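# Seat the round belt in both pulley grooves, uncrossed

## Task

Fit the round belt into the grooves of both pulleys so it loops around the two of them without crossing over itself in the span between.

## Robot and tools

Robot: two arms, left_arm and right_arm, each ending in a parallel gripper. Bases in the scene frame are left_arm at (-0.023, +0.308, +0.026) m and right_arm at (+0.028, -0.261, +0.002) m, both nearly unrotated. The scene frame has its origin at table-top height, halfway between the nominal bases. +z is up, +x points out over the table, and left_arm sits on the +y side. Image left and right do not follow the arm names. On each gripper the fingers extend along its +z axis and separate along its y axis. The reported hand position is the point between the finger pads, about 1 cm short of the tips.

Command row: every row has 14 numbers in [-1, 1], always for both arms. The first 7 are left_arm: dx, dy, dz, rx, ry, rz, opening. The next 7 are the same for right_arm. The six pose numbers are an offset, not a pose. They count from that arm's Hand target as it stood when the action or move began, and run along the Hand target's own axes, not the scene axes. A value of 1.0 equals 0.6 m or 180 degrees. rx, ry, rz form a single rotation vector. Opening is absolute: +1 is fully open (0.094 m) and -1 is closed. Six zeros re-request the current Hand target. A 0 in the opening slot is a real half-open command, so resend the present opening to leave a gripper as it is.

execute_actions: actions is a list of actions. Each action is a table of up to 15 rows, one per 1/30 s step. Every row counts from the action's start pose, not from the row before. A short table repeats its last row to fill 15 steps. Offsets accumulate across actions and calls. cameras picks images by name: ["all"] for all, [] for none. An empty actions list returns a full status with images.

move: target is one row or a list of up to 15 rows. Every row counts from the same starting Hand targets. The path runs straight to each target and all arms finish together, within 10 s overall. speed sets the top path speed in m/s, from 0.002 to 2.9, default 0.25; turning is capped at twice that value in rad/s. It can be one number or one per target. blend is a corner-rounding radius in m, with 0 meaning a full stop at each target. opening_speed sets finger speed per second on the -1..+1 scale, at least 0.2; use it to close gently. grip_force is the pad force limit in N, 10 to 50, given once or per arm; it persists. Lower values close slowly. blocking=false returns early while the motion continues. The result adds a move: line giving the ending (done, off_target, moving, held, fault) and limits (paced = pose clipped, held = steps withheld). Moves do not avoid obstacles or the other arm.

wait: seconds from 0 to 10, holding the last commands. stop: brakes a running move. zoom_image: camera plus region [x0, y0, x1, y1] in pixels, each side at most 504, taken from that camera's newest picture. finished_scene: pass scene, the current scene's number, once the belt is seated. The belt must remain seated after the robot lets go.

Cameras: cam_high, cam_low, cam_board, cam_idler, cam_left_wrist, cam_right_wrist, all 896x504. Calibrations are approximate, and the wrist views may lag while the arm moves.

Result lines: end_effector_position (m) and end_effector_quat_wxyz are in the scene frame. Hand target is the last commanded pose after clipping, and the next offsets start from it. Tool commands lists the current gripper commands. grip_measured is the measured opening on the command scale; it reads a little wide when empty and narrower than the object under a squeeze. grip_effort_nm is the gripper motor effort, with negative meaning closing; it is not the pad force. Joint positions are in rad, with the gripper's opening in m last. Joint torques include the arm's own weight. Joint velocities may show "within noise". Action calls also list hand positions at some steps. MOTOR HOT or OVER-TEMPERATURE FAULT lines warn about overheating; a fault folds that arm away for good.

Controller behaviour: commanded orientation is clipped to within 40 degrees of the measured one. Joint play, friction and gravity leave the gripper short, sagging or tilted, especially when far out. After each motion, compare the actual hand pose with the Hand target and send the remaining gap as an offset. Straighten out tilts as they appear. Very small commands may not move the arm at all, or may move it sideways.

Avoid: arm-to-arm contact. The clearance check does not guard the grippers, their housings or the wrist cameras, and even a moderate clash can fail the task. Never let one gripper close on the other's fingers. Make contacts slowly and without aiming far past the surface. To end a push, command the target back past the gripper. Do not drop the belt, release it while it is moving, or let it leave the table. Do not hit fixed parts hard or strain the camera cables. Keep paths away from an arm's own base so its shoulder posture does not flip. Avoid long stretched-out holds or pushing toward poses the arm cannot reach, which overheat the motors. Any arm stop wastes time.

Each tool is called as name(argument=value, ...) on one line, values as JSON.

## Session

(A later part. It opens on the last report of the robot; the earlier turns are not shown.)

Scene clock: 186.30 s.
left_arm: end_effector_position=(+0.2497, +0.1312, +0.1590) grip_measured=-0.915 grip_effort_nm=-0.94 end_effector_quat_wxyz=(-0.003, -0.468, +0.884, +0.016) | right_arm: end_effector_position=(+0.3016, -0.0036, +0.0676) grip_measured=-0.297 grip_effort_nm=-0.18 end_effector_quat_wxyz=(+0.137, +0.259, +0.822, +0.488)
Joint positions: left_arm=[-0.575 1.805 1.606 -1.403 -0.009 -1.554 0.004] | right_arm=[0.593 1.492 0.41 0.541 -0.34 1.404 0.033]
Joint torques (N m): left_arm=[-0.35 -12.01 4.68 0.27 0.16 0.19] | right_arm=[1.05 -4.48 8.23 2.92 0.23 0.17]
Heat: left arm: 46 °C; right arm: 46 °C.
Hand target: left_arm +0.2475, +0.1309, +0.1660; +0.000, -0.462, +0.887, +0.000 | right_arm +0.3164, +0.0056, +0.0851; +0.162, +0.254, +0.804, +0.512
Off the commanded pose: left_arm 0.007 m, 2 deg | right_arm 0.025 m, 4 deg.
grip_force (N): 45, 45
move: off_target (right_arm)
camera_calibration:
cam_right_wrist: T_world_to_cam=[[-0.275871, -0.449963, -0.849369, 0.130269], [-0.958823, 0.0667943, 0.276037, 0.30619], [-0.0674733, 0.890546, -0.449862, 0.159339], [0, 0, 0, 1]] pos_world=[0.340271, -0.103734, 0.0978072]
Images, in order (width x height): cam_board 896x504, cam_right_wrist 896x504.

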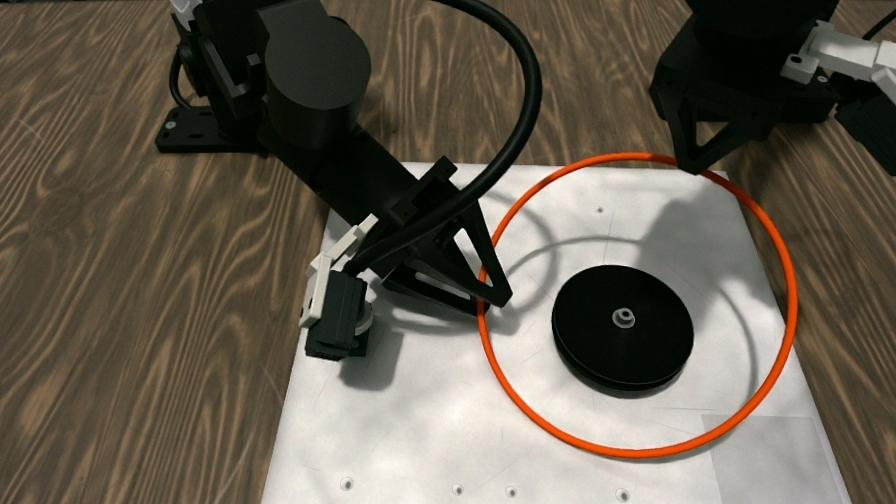

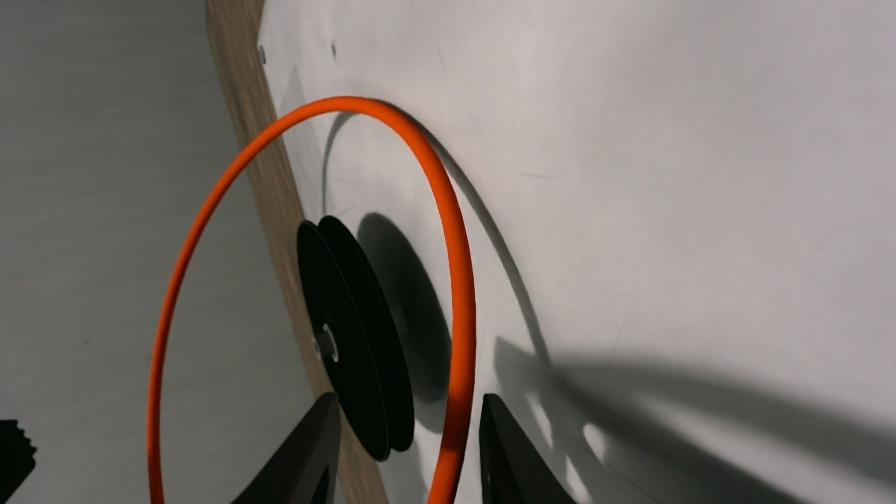

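move(target=[0,0,0,0,0,0,-1,0,-0.004,-0.022,0,0,0,-0.3], speed=0.08, cameras=["cam_board","cam_right_wrist"])

zoom_image(camera="cam_board", region=[400, 180, 560, 300])

Scene clock: 193.87 s.
left_arm: end_effector_position=(+0.2497, +0.1312, +0.1590) grip_measured=-0.915 grip_effort_nm=-0.94 end_effector_quat_wxyz=(-0.003, -0.468, +0.884, +0.016) | right_arm: end_effector_position=(+0.3034, -0.0042, +0.0751) grip_measured=-0.297 grip_effort_nm=-0.18 end_effector_quat_wxyz=(+0.144, +0.257, +0.817, +0.495)
Joint positions: left_arm=[-0.575 1.805 1.606 -1.403 -0.009 -1.554 0.004] | right_arm=[0.589 1.47 0.41 0.541 -0.34 1.404 0.033]
Joint torques (N m): left_arm=[-0.35 -12.07 4.66 0.26 0.14 0.21] | right_arm=[0.12 -7.94 5.42 2.68 0.07 0.06]
Heat: left arm: 46 °C; right arm: 47 °C.
Hand target: left_arm +0.2475, +0.1309, +0.1660; +0.000, -0.462, +0.887, +0.000 | right_arm +0.3090, -0.0051, +0.0884; +0.162, +0.254, +0.804, +0.512
Off the commanded pose: left_arm 0.007 m, 2 deg | right_arm 0.014 m, 3 deg.
grip_force (N): 45, 45
move: off_target (right_arm)
camera_calibration:
cam_right_wrist: T_world_to_cam=[[-0.26243, -0.438699, -0.859461, 0.133559], [-0.96331, 0.0671846, 0.259846, 0.308425], [-0.0562518, 0.896119, -0.440234, 0.159159], [0, 0, 0, 1]] pos_world=[0.341112, -0.104755, 0.104713]
Images, in order (width x height): cam_board 896x504, cam_right_wrist 896x504.

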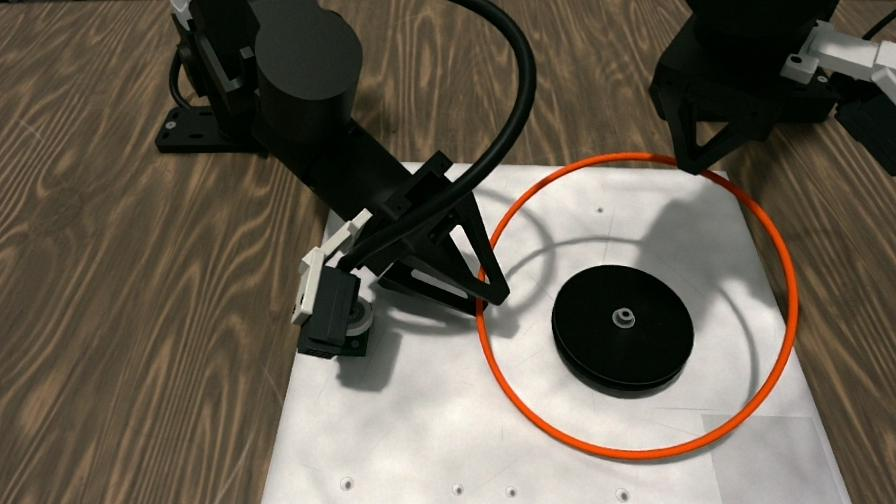

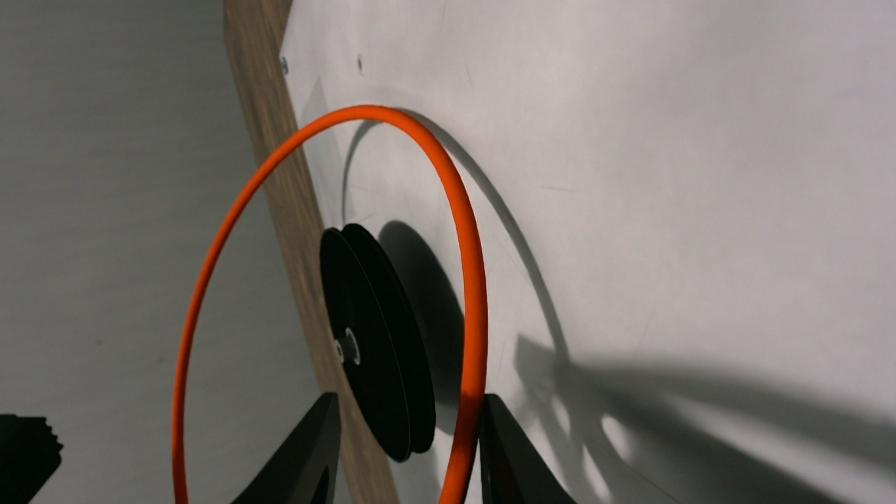

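Scaled by 3.150 from the camera's 896x504 image, which has a finer 1280x720 frame.

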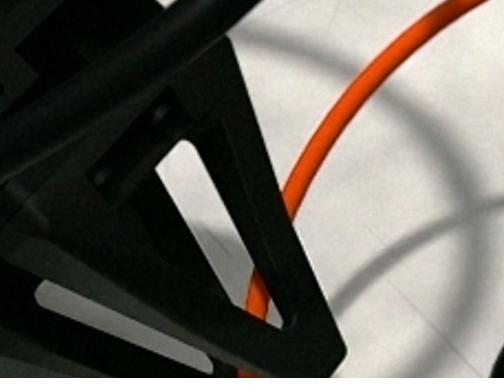

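move(target=[0,0,0,0,0,0,-1,-0.006,-0.0147,-0.0155,0,0,0,-0.3], speed=0.08, cameras=["cam_board","cam_right_wrist"])

zoom_image(camera="cam_board", region=[400, 180, 560, 300])

Scene clock: 201.03 s.
left_arm: end_effector_position=(+0.2497, +0.1312, +0.1590) grip_measured=-0.915 grip_effort_nm=-0.94 end_effector_quat_wxyz=(-0.003, -0.468, +0.884, +0.016) | right_arm: end_effector_position=(+0.3048, -0.0189, +0.0713) grip_measured=-0.297 grip_effort_nm=-0.18 end_effector_quat_wxyz=(+0.151, +0.273, +0.814, +0.490)
Joint positions: left_arm=[-0.575 1.805 1.606 -1.403 -0.009 -1.554 0.004] | right_arm=[0.554 1.446 0.377 0.541 -0.34 1.404 0.033]
Joint torques (N m): left_arm=[-0.35 -12.01 4.82 0.29 0.11 0.21] | right_arm=[-0.01 -7.69 4.66 2.76 -0.25 -0.13]
Heat: left arm: 47 °C; right arm: 47 °C.
Hand target: left_arm +0.2475, +0.1309, +0.1660; +0.000, -0.462, +0.887, +0.000 | right_arm +0.3049, -0.0170, +0.0843; +0.162, +0.254, +0.804, +0.512
Off the commanded pose: left_arm 0.007 m, 2 deg | right_arm 0.013 m, 4 deg.
grip_force (N): 45, 45
move: off_target (right_arm)
camera_calibration:
cam_right_wrist: T_world_to_cam=[[-0.283832, -0.432599, -0.855744, 0.130623], [-0.958492, 0.102797, 0.265944, 0.310588], [-0.0270789, 0.895707, -0.44382, 0.162155], [0, 0, 0, 1]] pos_world=[0.339162, -0.120663, 0.101148]
Images, in order (width x height): cam_board 896x504, cam_right_wrist 896x504.

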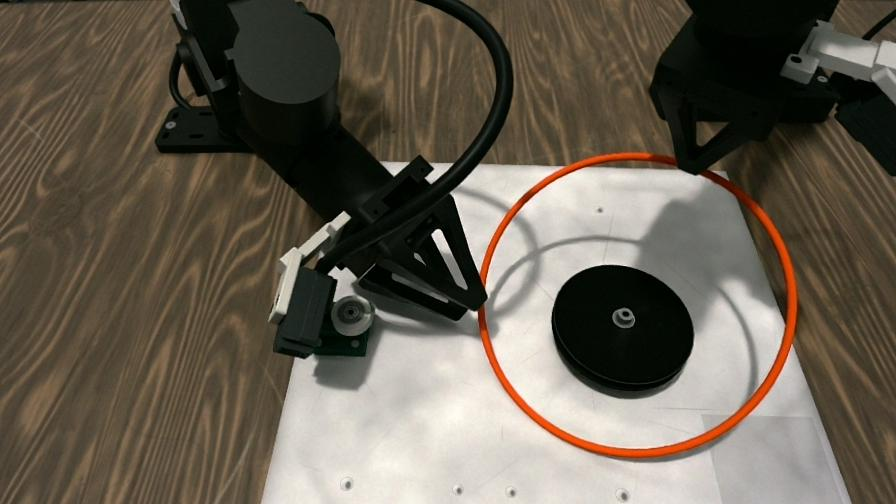

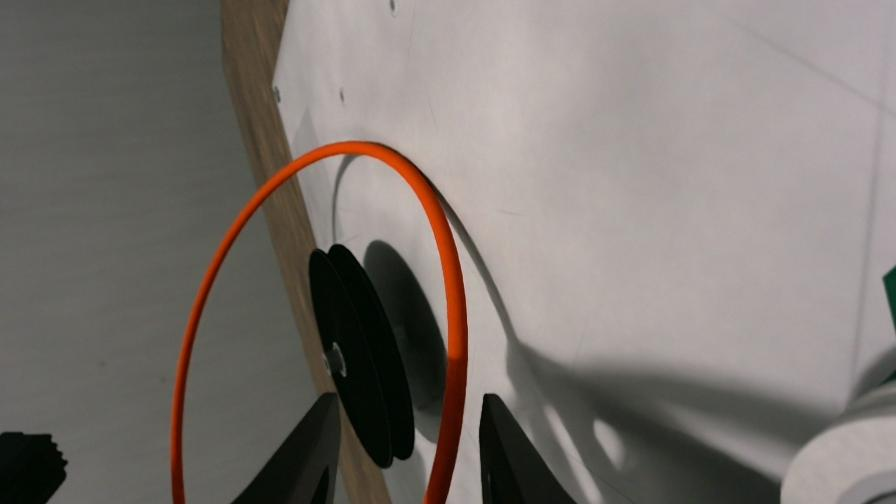

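Scaled by 3.150 from the camera's 896x504 image, which has a finer 1280x720 frame.

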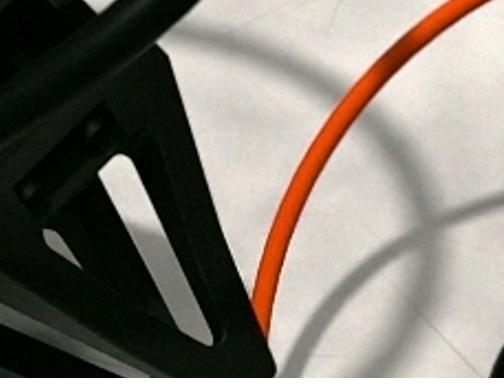

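move(target=[0,0,0,0,0,0,-1,0,0.0057,0.0158,0,0,0,-0.3], speed=0.08, cameras=["cam_board","cam_right_wrist"])

zoom_image(camera="cam_board", region=[400, 180, 560, 300])

Scene clock: 217.77 s.
left_arm: end_effector_position=(+0.2497, +0.1312, +0.1590) grip_measured=-0.915 grip_effort_nm=-0.94 end_effector_quat_wxyz=(-0.003, -0.468, +0.884, +0.016) | right_arm: end_effector_position=(+0.3046, -0.0191, +0.0696) grip_measured=-0.297 grip_effort_nm=-0.18 end_effector_quat_wxyz=(+0.149, +0.274, +0.815, +0.488)
Joint positions: left_arm=[-0.575 1.805 1.606 -1.403 -0.009 -1.554 0.004] | right_arm=[0.554 1.451 0.377 0.541 -0.34 1.404 0.033]
Joint torques (N m): left_arm=[-0.62 -12.04 4.71 0.31 0.09 0.2] | right_arm=[1.29 -4.18 7.12 2.9 -0.1 -0.04]
Heat: left arm: 47 °C; right arm: 48 °C.
Hand target: left_arm +0.2475, +0.1309, +0.1660; +0.000, -0.462, +0.887, +0.000 | right_arm +0.3106, -0.0088, +0.0835; +0.162, +0.254, +0.804, +0.512
Off the commanded pose: left_arm 0.007 m, 2 deg | right_arm 0.018 m, 4 deg.
grip_force (N): 45, 45
move: off_target (right_arm)
camera_calibration:
cam_right_wrist: T_world_to_cam=[[-0.287396, -0.434884, -0.853393, 0.129905], [-0.957374, 0.10349, 0.269675, 0.310264], [-0.0289599, 0.89452, -0.446089, 0.162256], [0, 0, 0, 1]] pos_world=[0.339072, -0.120757, 0.0995703]
Images, in order (width x height): cam_board 896x504, cam_right_wrist 896x504.

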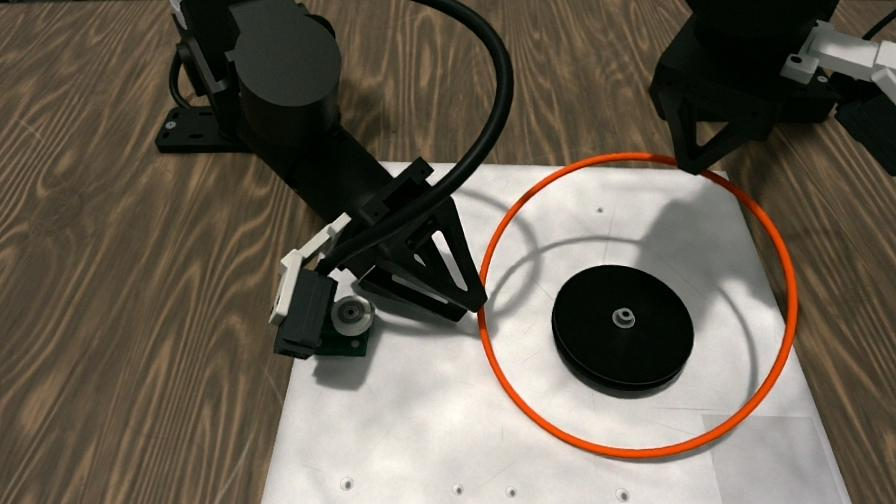

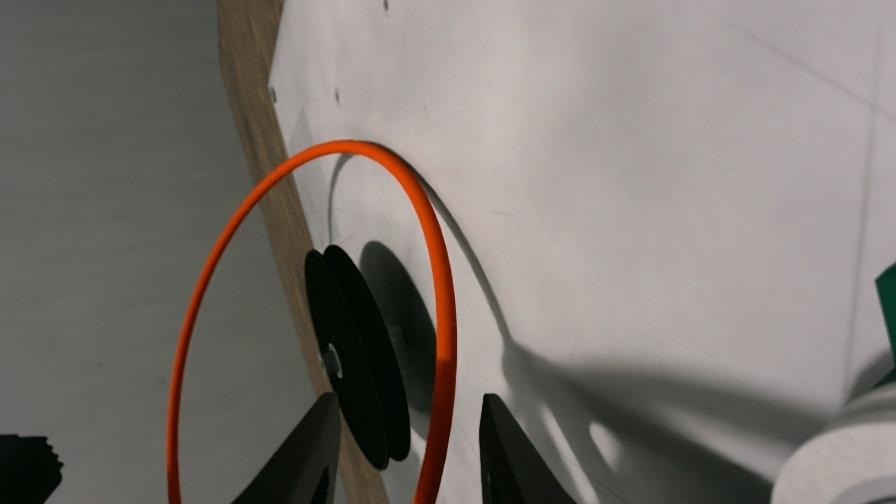

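Scaled by 3.150 from the camera's 896x504 image, which has a finer 1280x720 frame.

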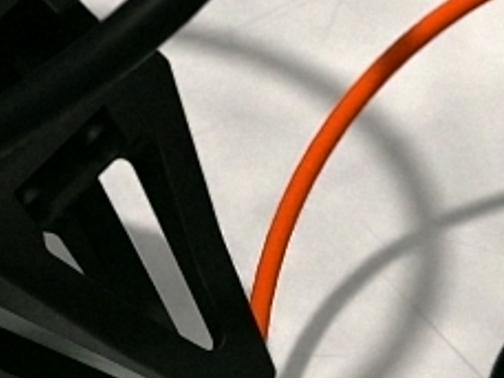

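move(target=[0,0,0,0,0,0,-1,0,0.004,0.0105,0,0,0,-0.3], speed=0.08, cameras=["cam_board","cam_right_wrist"])

zoom_image(camera="cam_board", region=[400, 180, 560, 300])

Scene clock: 229.67 s.
left_arm: end_effector_position=(+0.2497, +0.1312, +0.1590) grip_measured=-0.915 grip_effort_nm=-0.94 end_effector_quat_wxyz=(-0.003, -0.468, +0.884, +0.016) | right_arm: end_effector_position=(+0.3010, -0.0158, +0.0626) grip_measured=-0.297 grip_effort_nm=-0.18 end_effector_quat_wxyz=(+0.141, +0.272, +0.820, +0.483)
Joint positions: left_arm=[-0.575 1.805 1.606 -1.403 -0.009 -1.554 0.004] | right_arm=[0.567 1.474 0.377 0.545 -0.34 1.404 0.033]
Joint torques (N m): left_arm=[-0.42 -12.1 4.9 0.27 0.15 0.21] | right_arm=[1.07 -4.27 8.62 2.91 -0.01 0.02]
Heat: left arm: 48 °C; right arm: 49 °C.
Hand target: left_arm +0.2475, +0.1309, +0.1660; +0.000, -0.462, +0.887, +0.000 | right_arm +0.3145, -0.0033, +0.0830; +0.162, +0.254, +0.804, +0.512
Off the commanded pose: left_arm 0.007 m, 2 deg | right_arm 0.028 m, 5 deg.
grip_force (N): 45, 45
move: off_target (right_arm)
camera_calibration:
cam_right_wrist: T_world_to_cam=[[-0.295071, -0.447162, -0.844381, 0.125849], [-0.954289, 0.0938908, 0.283757, 0.306316], [-0.0476055, 0.889512, -0.454426, 0.162198], [0, 0, 0, 1]] pos_world=[0.337169, -0.116762, 0.0930519]
Images, in order (width x height): cam_board 896x504, cam_right_wrist 896x504.

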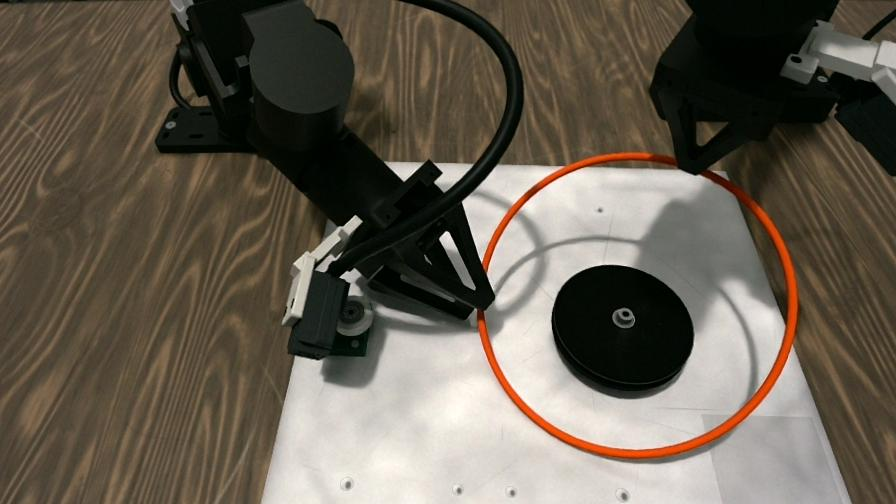

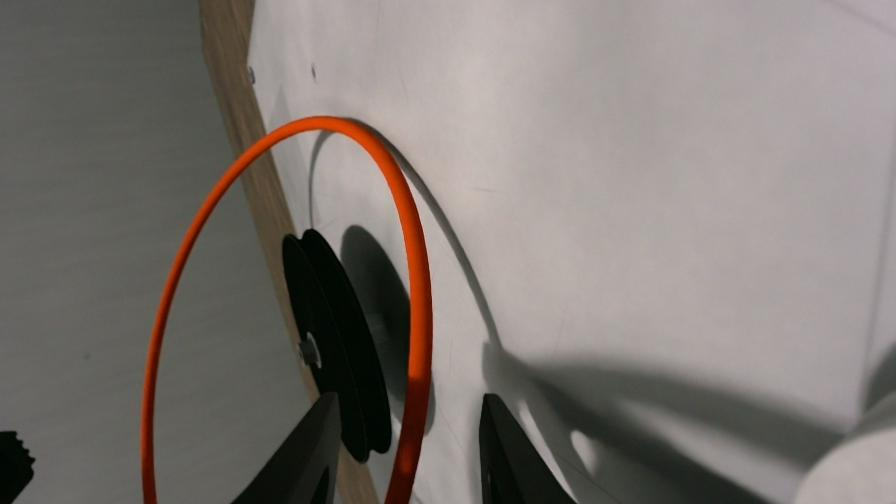

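Scaled by 3.150 from the camera's 896x504 image, which has a finer 1280x720 frame.

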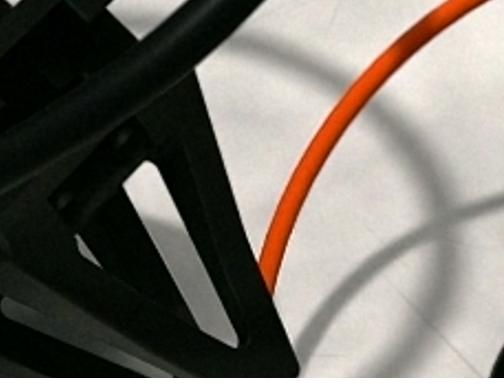

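move(target=[0,0,0,0,0,0,-1,0,0.0,0.004,0,0,0,-1], speed=0.08, opening_speed=1.0, cameras=["cam_board","cam_right_wrist"])

zoom_image(camera="cam_board", region=[400, 180, 560, 300])

Scene clock: 241.47 s.
left_arm: end_effector_position=(+0.2497, +0.1312, +0.1590) grip_measured=-0.915 grip_effort_nm=-0.94 end_effector_quat_wxyz=(-0.003, -0.468, +0.884, +0.016) | right_arm: end_effector_position=(+0.3040, -0.0125, +0.0643) grip_measured=-0.912 grip_effort_nm=-0.97 end_effector_quat_wxyz=(+0.143, +0.269, +0.819, +0.486)
Joint positions: left_arm=[-0.575 1.805 1.606 -1.403 -0.009 -1.554 0.004] | right_arm=[0.57 1.489 0.39 0.556 -0.34 1.404 0.004]
Joint torques (N m): left_arm=[-0.2 -11.82 4.77 0.29 0.12 0.15] | right_arm=[1.1 -4.37 8.12 2.91 0.02 0.04]
Heat: left arm: 48 °C; right arm: 52 °C.
Hand target: left_arm +0.2475, +0.1309, +0.1660; +0.000, -0.462, +0.887, +0.000 | right_arm +0.3159, -0.0015, +0.0821; +0.162, +0.254, +0.804, +0.512
Off the commanded pose: left_arm 0.007 m, 2 deg | right_arm 0.024 m, 4 deg.
grip_force (N): 45, 45
move: off_target (right_arm)
camera_calibration:
cam_right_wrist: T_world_to_cam=[[-0.287682, -0.444115, -0.848528, 0.127717], [-0.95657, 0.0897218, 0.277352, 0.309551], [-0.0470449, 0.891466, -0.450639, 0.159768], [0, 0, 0, 1]] pos_world=[0.340366, -0.11348, 0.0945148]
Images, in order (width x height): cam_board 896x504, cam_right_wrist 896x504.

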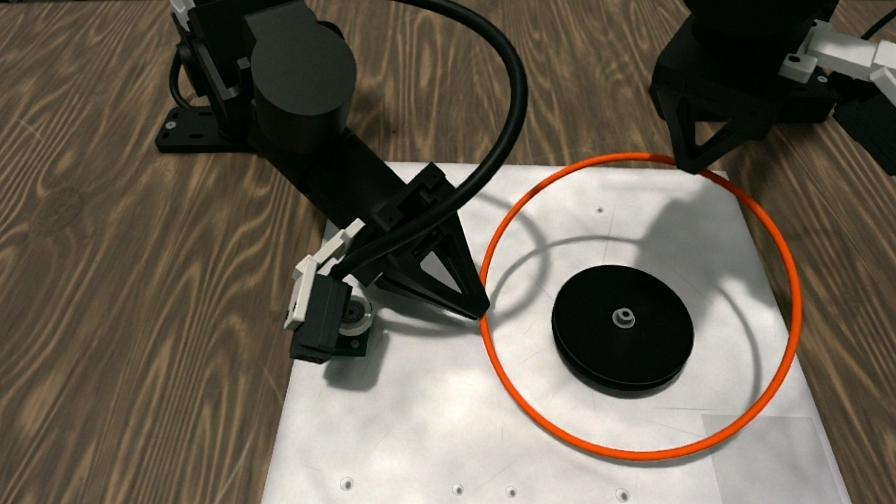

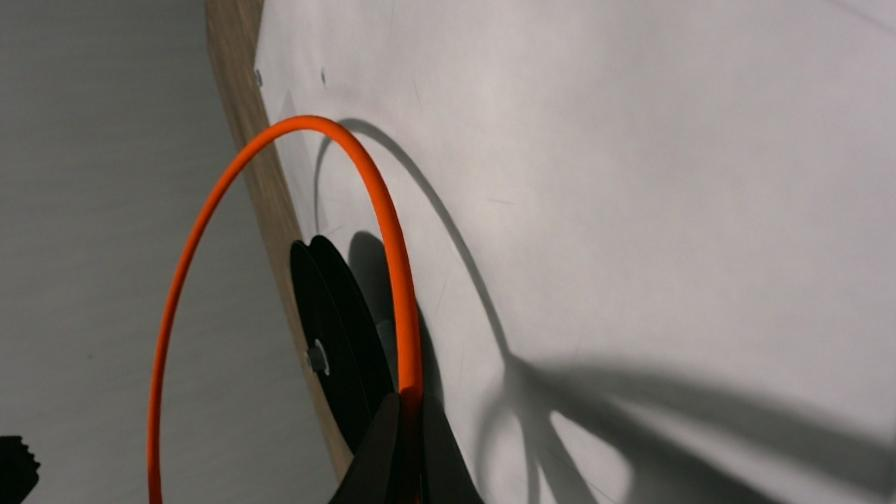

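Scaled by 3.150 from the camera's 896x504 image, which has a finer 1280x720 frame.

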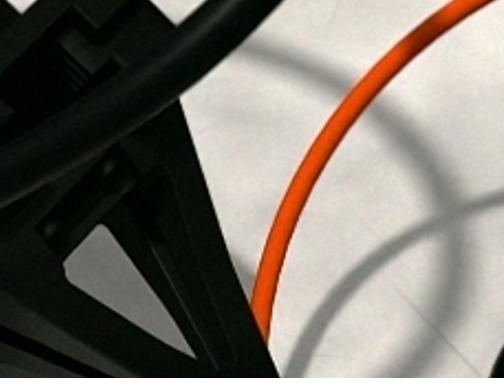

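move(target=[[0.0067,0.0095,0.0767,0,0,0,-1,-0.0095,0.0333,-0.0307,0,0,-0.2,-1],[0.0235,0.015,0.1592,0,-0.05,0,-1,-0.0338,-0.0285,-0.0337,0,0,-0.3,-1]], speed=0.1, blend=[0.02,0], cameras=["cam_low","cam_board","cam_idler"])

zoom_image(camera="cam_low", region=[460, 190, 640, 290])

zoom_image(camera="cam_board", region=[400, 200, 760, 440])

Scene clock: 272.70 s.
left_arm: end_effector_position=(+0.2339, +0.1165, +0.0762) grip_measured=-0.915 grip_effort_nm=-0.94 end_effector_quat_wxyz=(+0.058, -0.458, +0.887, +0.018) | right_arm: end_effector_position=(+0.3157, -0.0340, +0.0717) grip_measured=-0.912 grip_effort_nm=-0.97 end_effector_quat_wxyz=(+0.360, -0.125, +0.845, +0.377)
Joint positions: left_arm=[-0.701 1.787 1.247 -1.02 -0.121 -1.66 0.004] | right_arm=[0.464 1.463 0.376 0.56 -0.428 0.425 0.004]
Joint torques (N m): left_arm=[-0.59 -7.9 4.45 0.24 -0.32 -0.1] | right_arm=[-0.47 -4.22 4.56 2.9 -0.26 -0.22]
Heat: left arm: 50 °C; right arm: 52 °C.
Hand target: left_arm +0.2320, +0.1246, +0.0705; +0.070, -0.461, +0.884, +0.037 | right_arm +0.3177, -0.0341, +0.0751; +0.377, -0.139, +0.832, +0.383
Off the commanded pose: left_arm 0.010 m, 3 deg | right_arm 0.004 m, 3 deg.
grip_force (N): 45, 45
move: off_target (left_arm, right_arm)
Images, in order (width x height): cam_low 896x504, cam_board 896x504, cam_idler 896x504.

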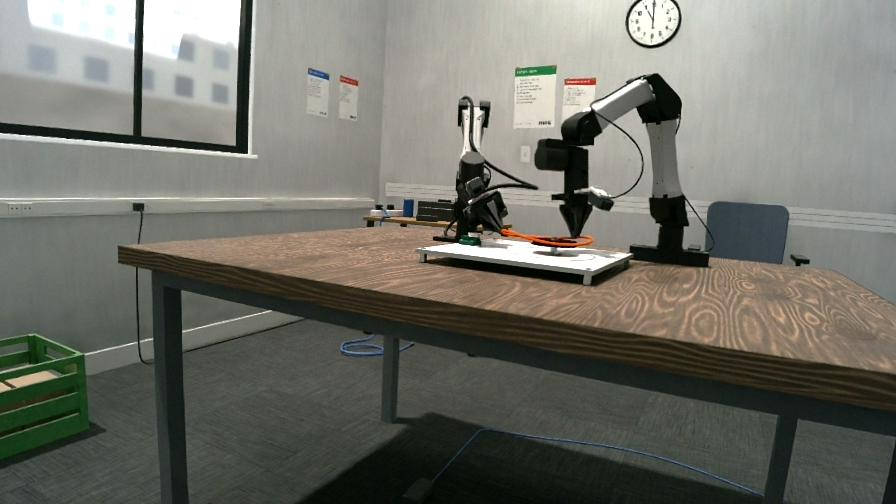

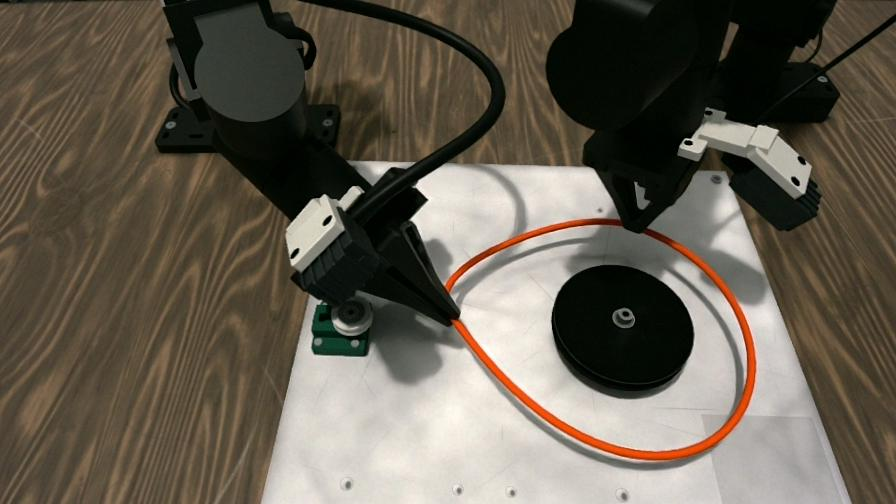

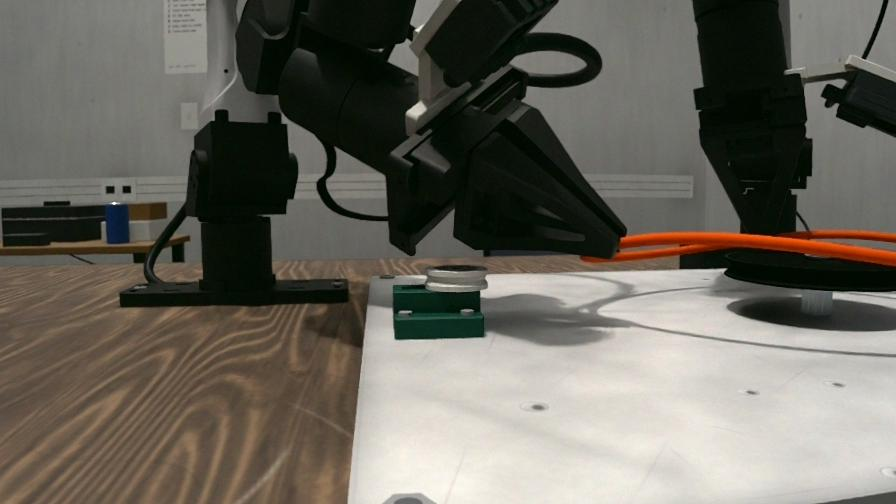

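Scaled by 2.800 from the camera's 896x504 image, which has a finer 1280x720 frame.

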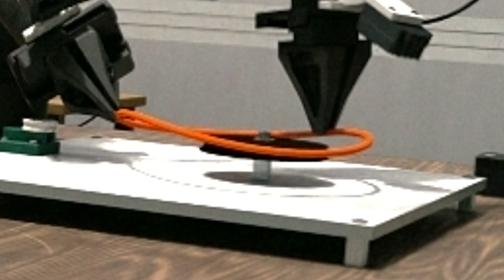

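Scaled by 1.400 from the camera's 896x504 image, which has a finer 1280x720 frame.

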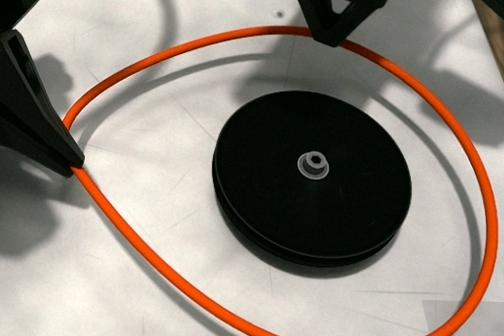

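move(target=[0.0412,-0.025,0.0112,0,-0.03,0,-1,-0.0113,-0.0403,-0.0548,0,0,-0.09,-1], speed=0.08, cameras=["cam_low","cam_board","cam_idler"])

zoom_image(camera="cam_low", region=[460, 190, 640, 290])

zoom_image(camera="cam_board", region=[400, 200, 760, 440])

zoom_image(camera="cam_low", region=[524, 226, 596, 266])

Scene clock: 298.60 s.
left_arm: end_effector_position=(+0.2331, +0.0856, +0.0645) grip_measured=-0.915 grip_effort_nm=-0.94 end_effector_quat_wxyz=(+0.100, -0.459, +0.882, +0.023) | right_arm: end_effector_position=(+0.3198, -0.0662, +0.0861) grip_measured=-0.912 grip_effort_nm=-0.97 end_effector_quat_wxyz=(+0.431, -0.254, +0.796, +0.340)
Joint positions: left_arm=[-0.814 1.869 1.293 -0.986 -0.206 -1.78 0.004] | right_arm=[0.293 1.4 0.341 0.551 -0.613 0.049 0.004]
Joint torques (N m): left_arm=[-0.77 -6.82 6.74 -0.1 -0.46 -0.07] | right_arm=[-1.06 -7.27 5.01 1.73 -0.12 -0.26]
Heat: left arm: 47 °C; right arm: 51 °C.
Hand target: left_arm +0.2309, +0.0968, +0.0599; +0.111, -0.458, +0.880, +0.058 | right_arm +0.3177, -0.0751, +0.0810; +0.427, -0.255, +0.804, +0.326
Off the commanded pose: left_arm 0.012 m, 4 deg | right_arm 0.010 m, 2 deg.
grip_force (N): 45, 45
move: off_target (left_arm)
Images, in order (width x height): cam_low 896x504, cam_board 896x504, cam_idler 896x504.

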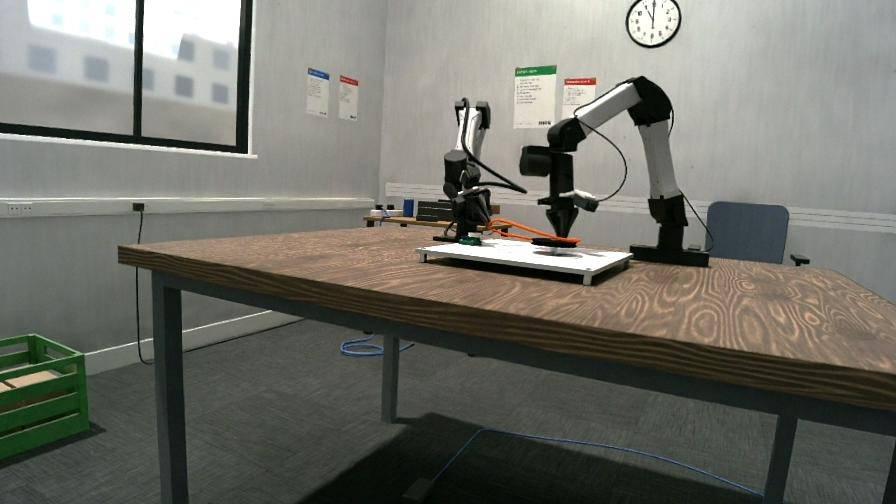

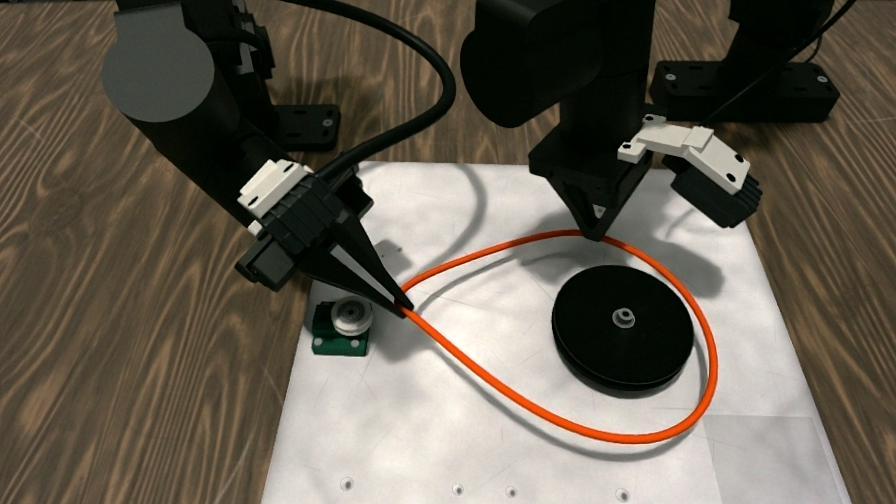

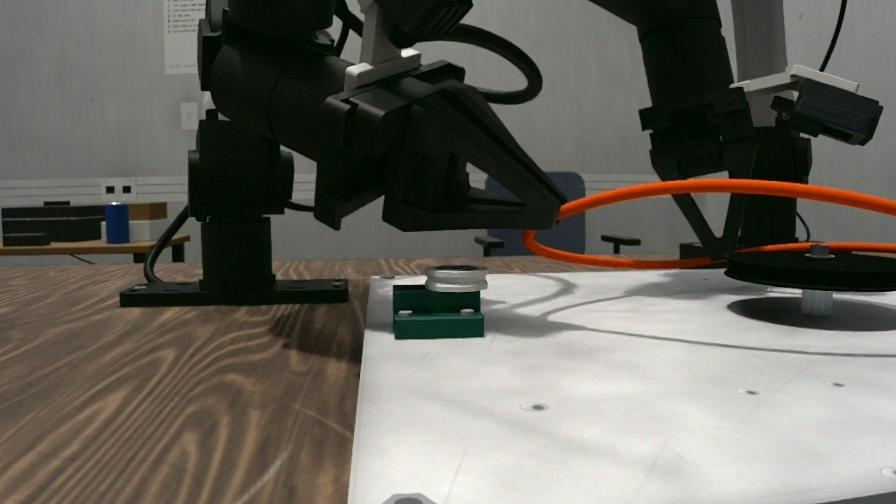

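Scaled by 2.800 from the camera's 896x504 image, which has a finer 1280x720 frame.

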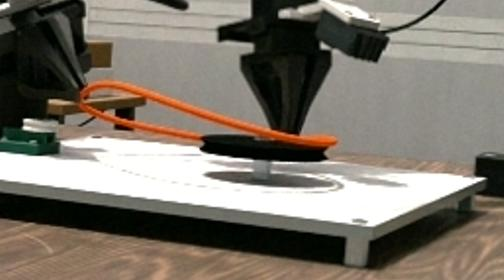

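Scaled by 1.400 from the camera's 896x504 image, which has a finer 1280x720 frame.

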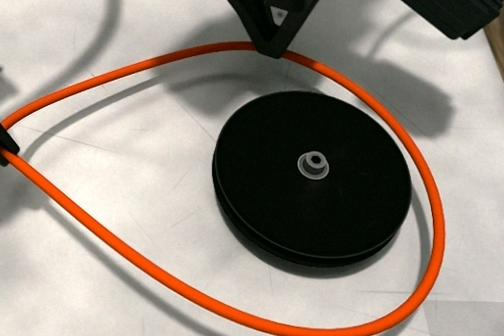

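Scaled by 7.000 from the camera's 896x504 image, which has a finer 1280x720 frame.

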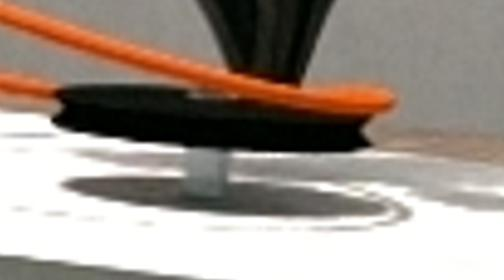

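move(target=[0.0025,0,0.0097,0,0.02,0,-1,0.0183,-0.0127,0.001,0,0,0.06,-1], speed=0.08, cameras=["cam_low","cam_board","cam_idler"])

zoom_image(camera="cam_low", region=[460, 190, 640, 290])

zoom_image(camera="cam_low", region=[524, 226, 596, 266])

zoom_image(camera="cam_board", region=[400, 200, 760, 440])

Scene clock: 320.60 s.
left_arm: end_effector_position=(+0.2385, +0.0839, +0.0639) grip_measured=-0.915 grip_effort_nm=-0.94 end_effector_quat_wxyz=(+0.093, -0.469, +0.878, +0.010) | right_arm: end_effector_position=(+0.3166, -0.0752, +0.0739) grip_measured=-0.912 grip_effort_nm=-0.97 end_effector_quat_wxyz=(+0.394, -0.189, +0.821, +0.367)
Joint positions: left_arm=[-0.796 1.869 1.293 -0.963 -0.184 -1.78 0.004] | right_arm=[0.262 1.416 0.319 0.551 -0.632 0.18 0.004]
Joint torques (N m): left_arm=[0.51 -7.61 4.49 0.09 -0.02 0.29] | right_arm=[-0.87 -3.74 4.59 2.36 -0.19 0.15]
Heat: left arm: 46 °C; right arm: 49 °C.
Hand target: left_arm +0.2309, +0.0969, +0.0539; +0.084, -0.460, +0.883, +0.044 | right_arm +0.3178, -0.0810, +0.0692; +0.395, -0.178, +0.824, +0.365
Off the commanded pose: left_arm 0.018 m, 4 deg | right_arm 0.008 m, 1 deg.
grip_force (N): 45, 45
move: off_target (left_arm)
Images, in order (width x height): cam_low 896x504, cam_board 896x504, cam_idler 896x504.

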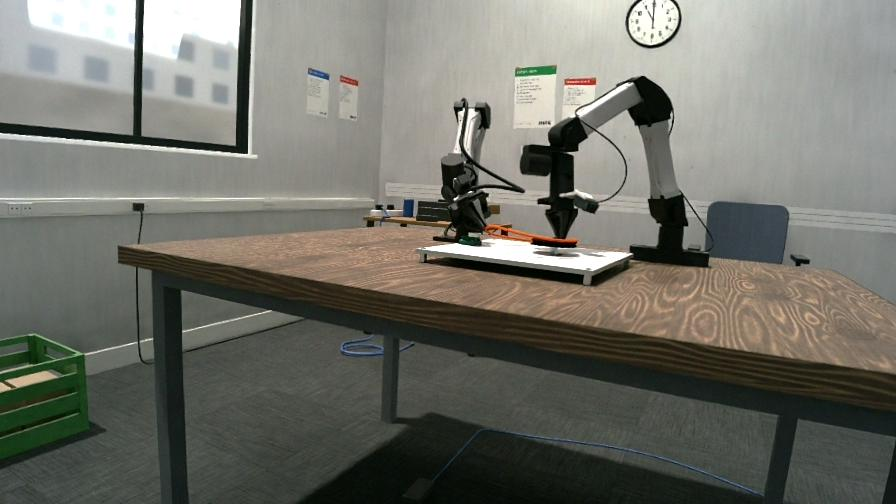

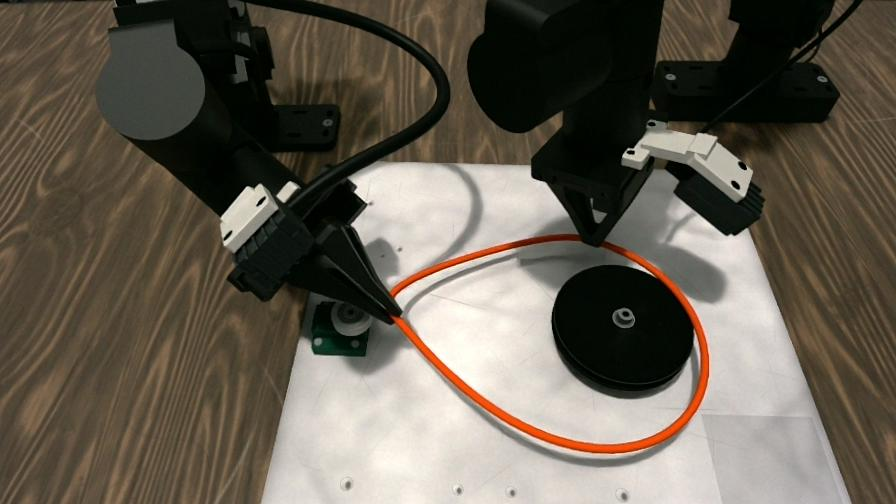

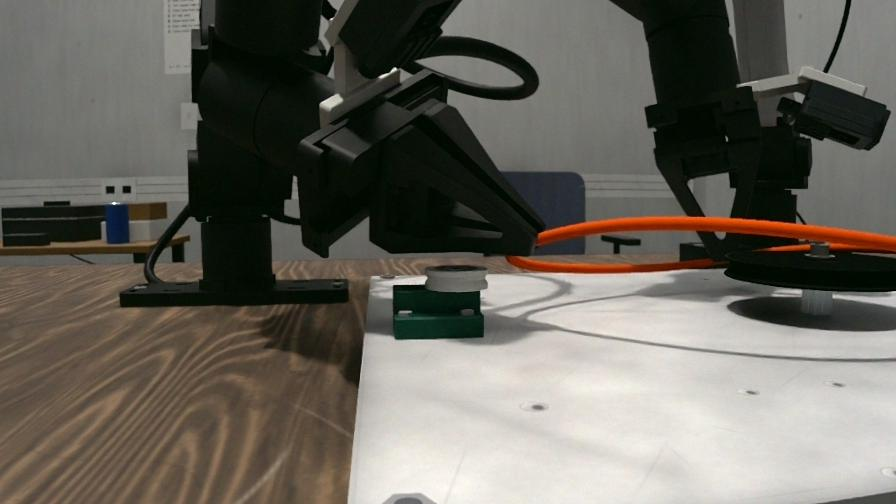

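Scaled by 2.800 from the camera's 896x504 image, which has a finer 1280x720 frame.

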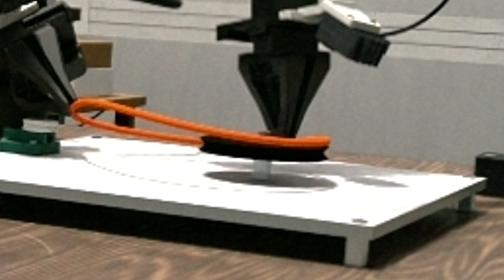

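Scaled by 7.000 from the camera's 896x504 image, which has a finer 1280x720 frame.

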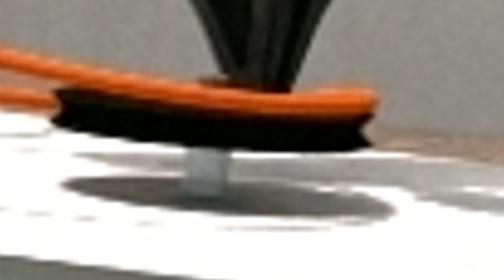

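Scaled by 1.400 from the camera's 896x504 image, which has a finer 1280x720 frame.

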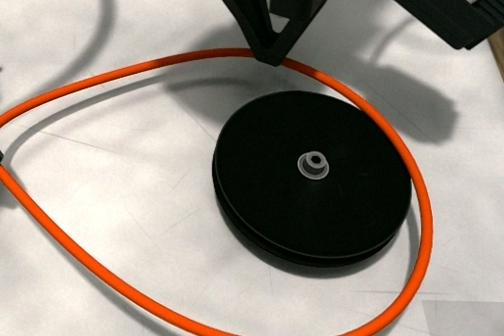

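move(target=[-0.0018,0.0158,0.0172,0,0,0,-1,0.0078,0.002,0.0117,0,0,0,-1], speed=0.08, cameras=["cam_low","cam_board","cam_idler"])

zoom_image(camera="cam_low", region=[460, 190, 640, 290])

zoom_image(camera="cam_low", region=[524, 226, 596, 266])

zoom_image(camera="cam_board", region=[400, 200, 760, 440])

Scene clock: 337.43 s.
left_arm: end_effector_position=(+0.2348, +0.0883, +0.0500) grip_measured=-0.915 grip_effort_nm=-0.95 end_effector_quat_wxyz=(+0.091, -0.470, +0.878, +0.011) | right_arm: end_effector_position=(+0.3147, -0.0712, +0.0668) grip_measured=-0.912 grip_effort_nm=-0.97 end_effector_quat_wxyz=(+0.385, -0.185, +0.824, +0.373)
Joint positions: left_arm=[-0.793 1.869 1.234 -0.906 -0.181 -1.78 0.004] | right_arm=[0.275 1.454 0.314 0.585 -0.632 0.198 0.004]
Joint torques (N m): left_arm=[0.47 -9.18 3.85 -0.02 -0.08 0.27] | right_arm=[0.23 -3.45 4.15 2.62 0.04 0.11]
Heat: left arm: 46 °C; right arm: 51 °C.
Hand target: left_arm +0.2249, +0.1047, +0.0440; +0.084, -0.460, +0.883, +0.044 | right_arm +0.3177, -0.0751, +0.0630; +0.395, -0.178, +0.824, +0.365
Off the commanded pose: left_arm 0.020 m, 4 deg | right_arm 0.006 m, 2 deg.
grip_force (N): 45, 45
move: off_target (left_arm)
Images, in order (width x height): cam_low 896x504, cam_board 896x504, cam_idler 896x504.

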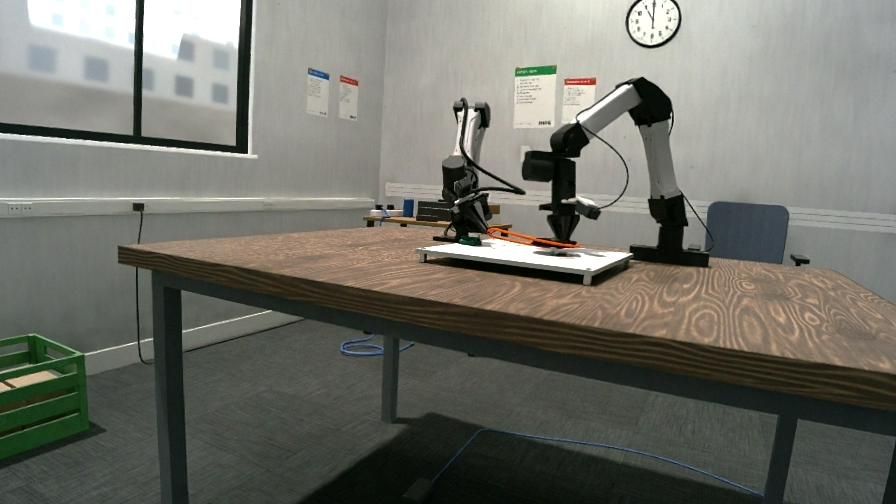

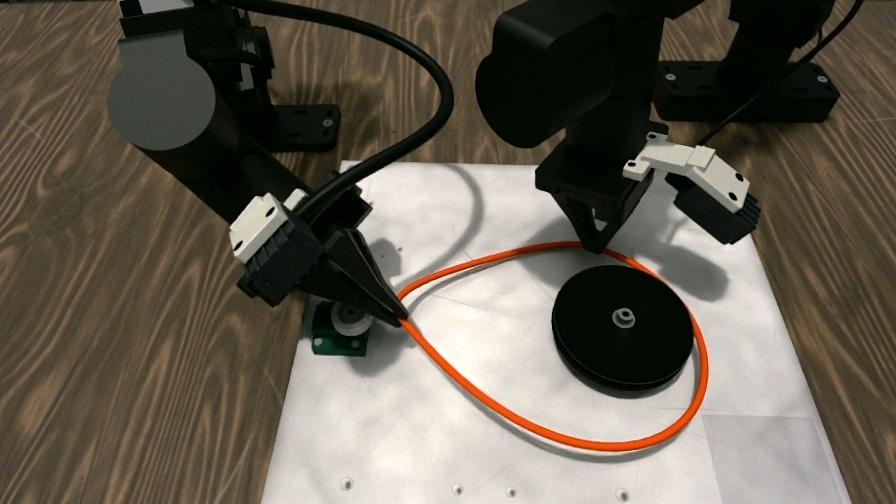

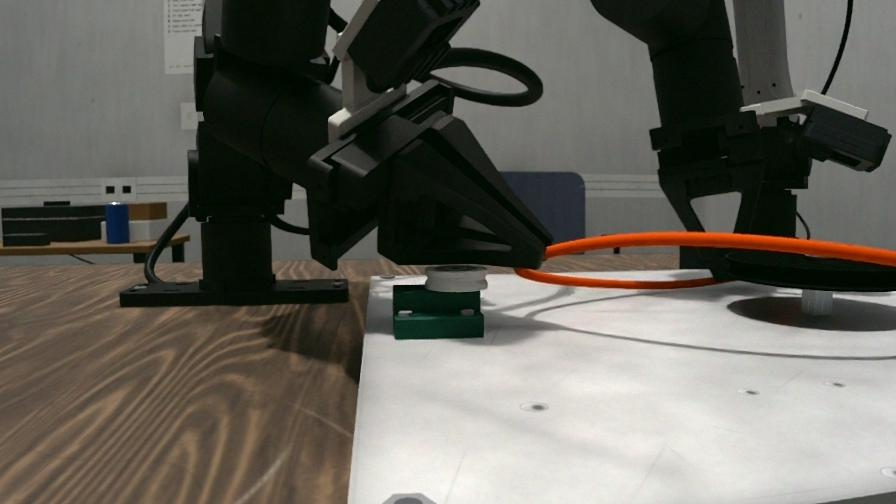

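Scaled by 2.800 from the camera's 896x504 image, which has a finer 1280x720 frame.

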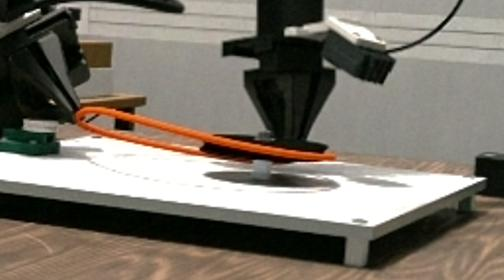

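Scaled by 7.000 from the camera's 896x504 image, which has a finer 1280x720 frame.

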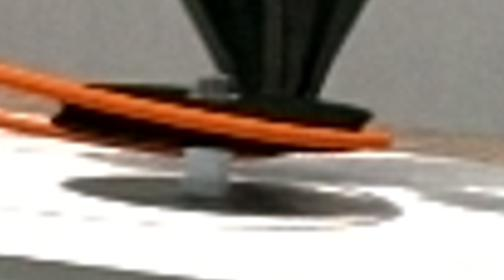

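Scaled by 1.400 from the camera's 896x504 image, which has a finer 1280x720 frame.

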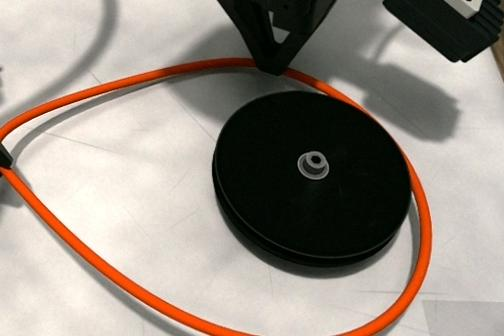

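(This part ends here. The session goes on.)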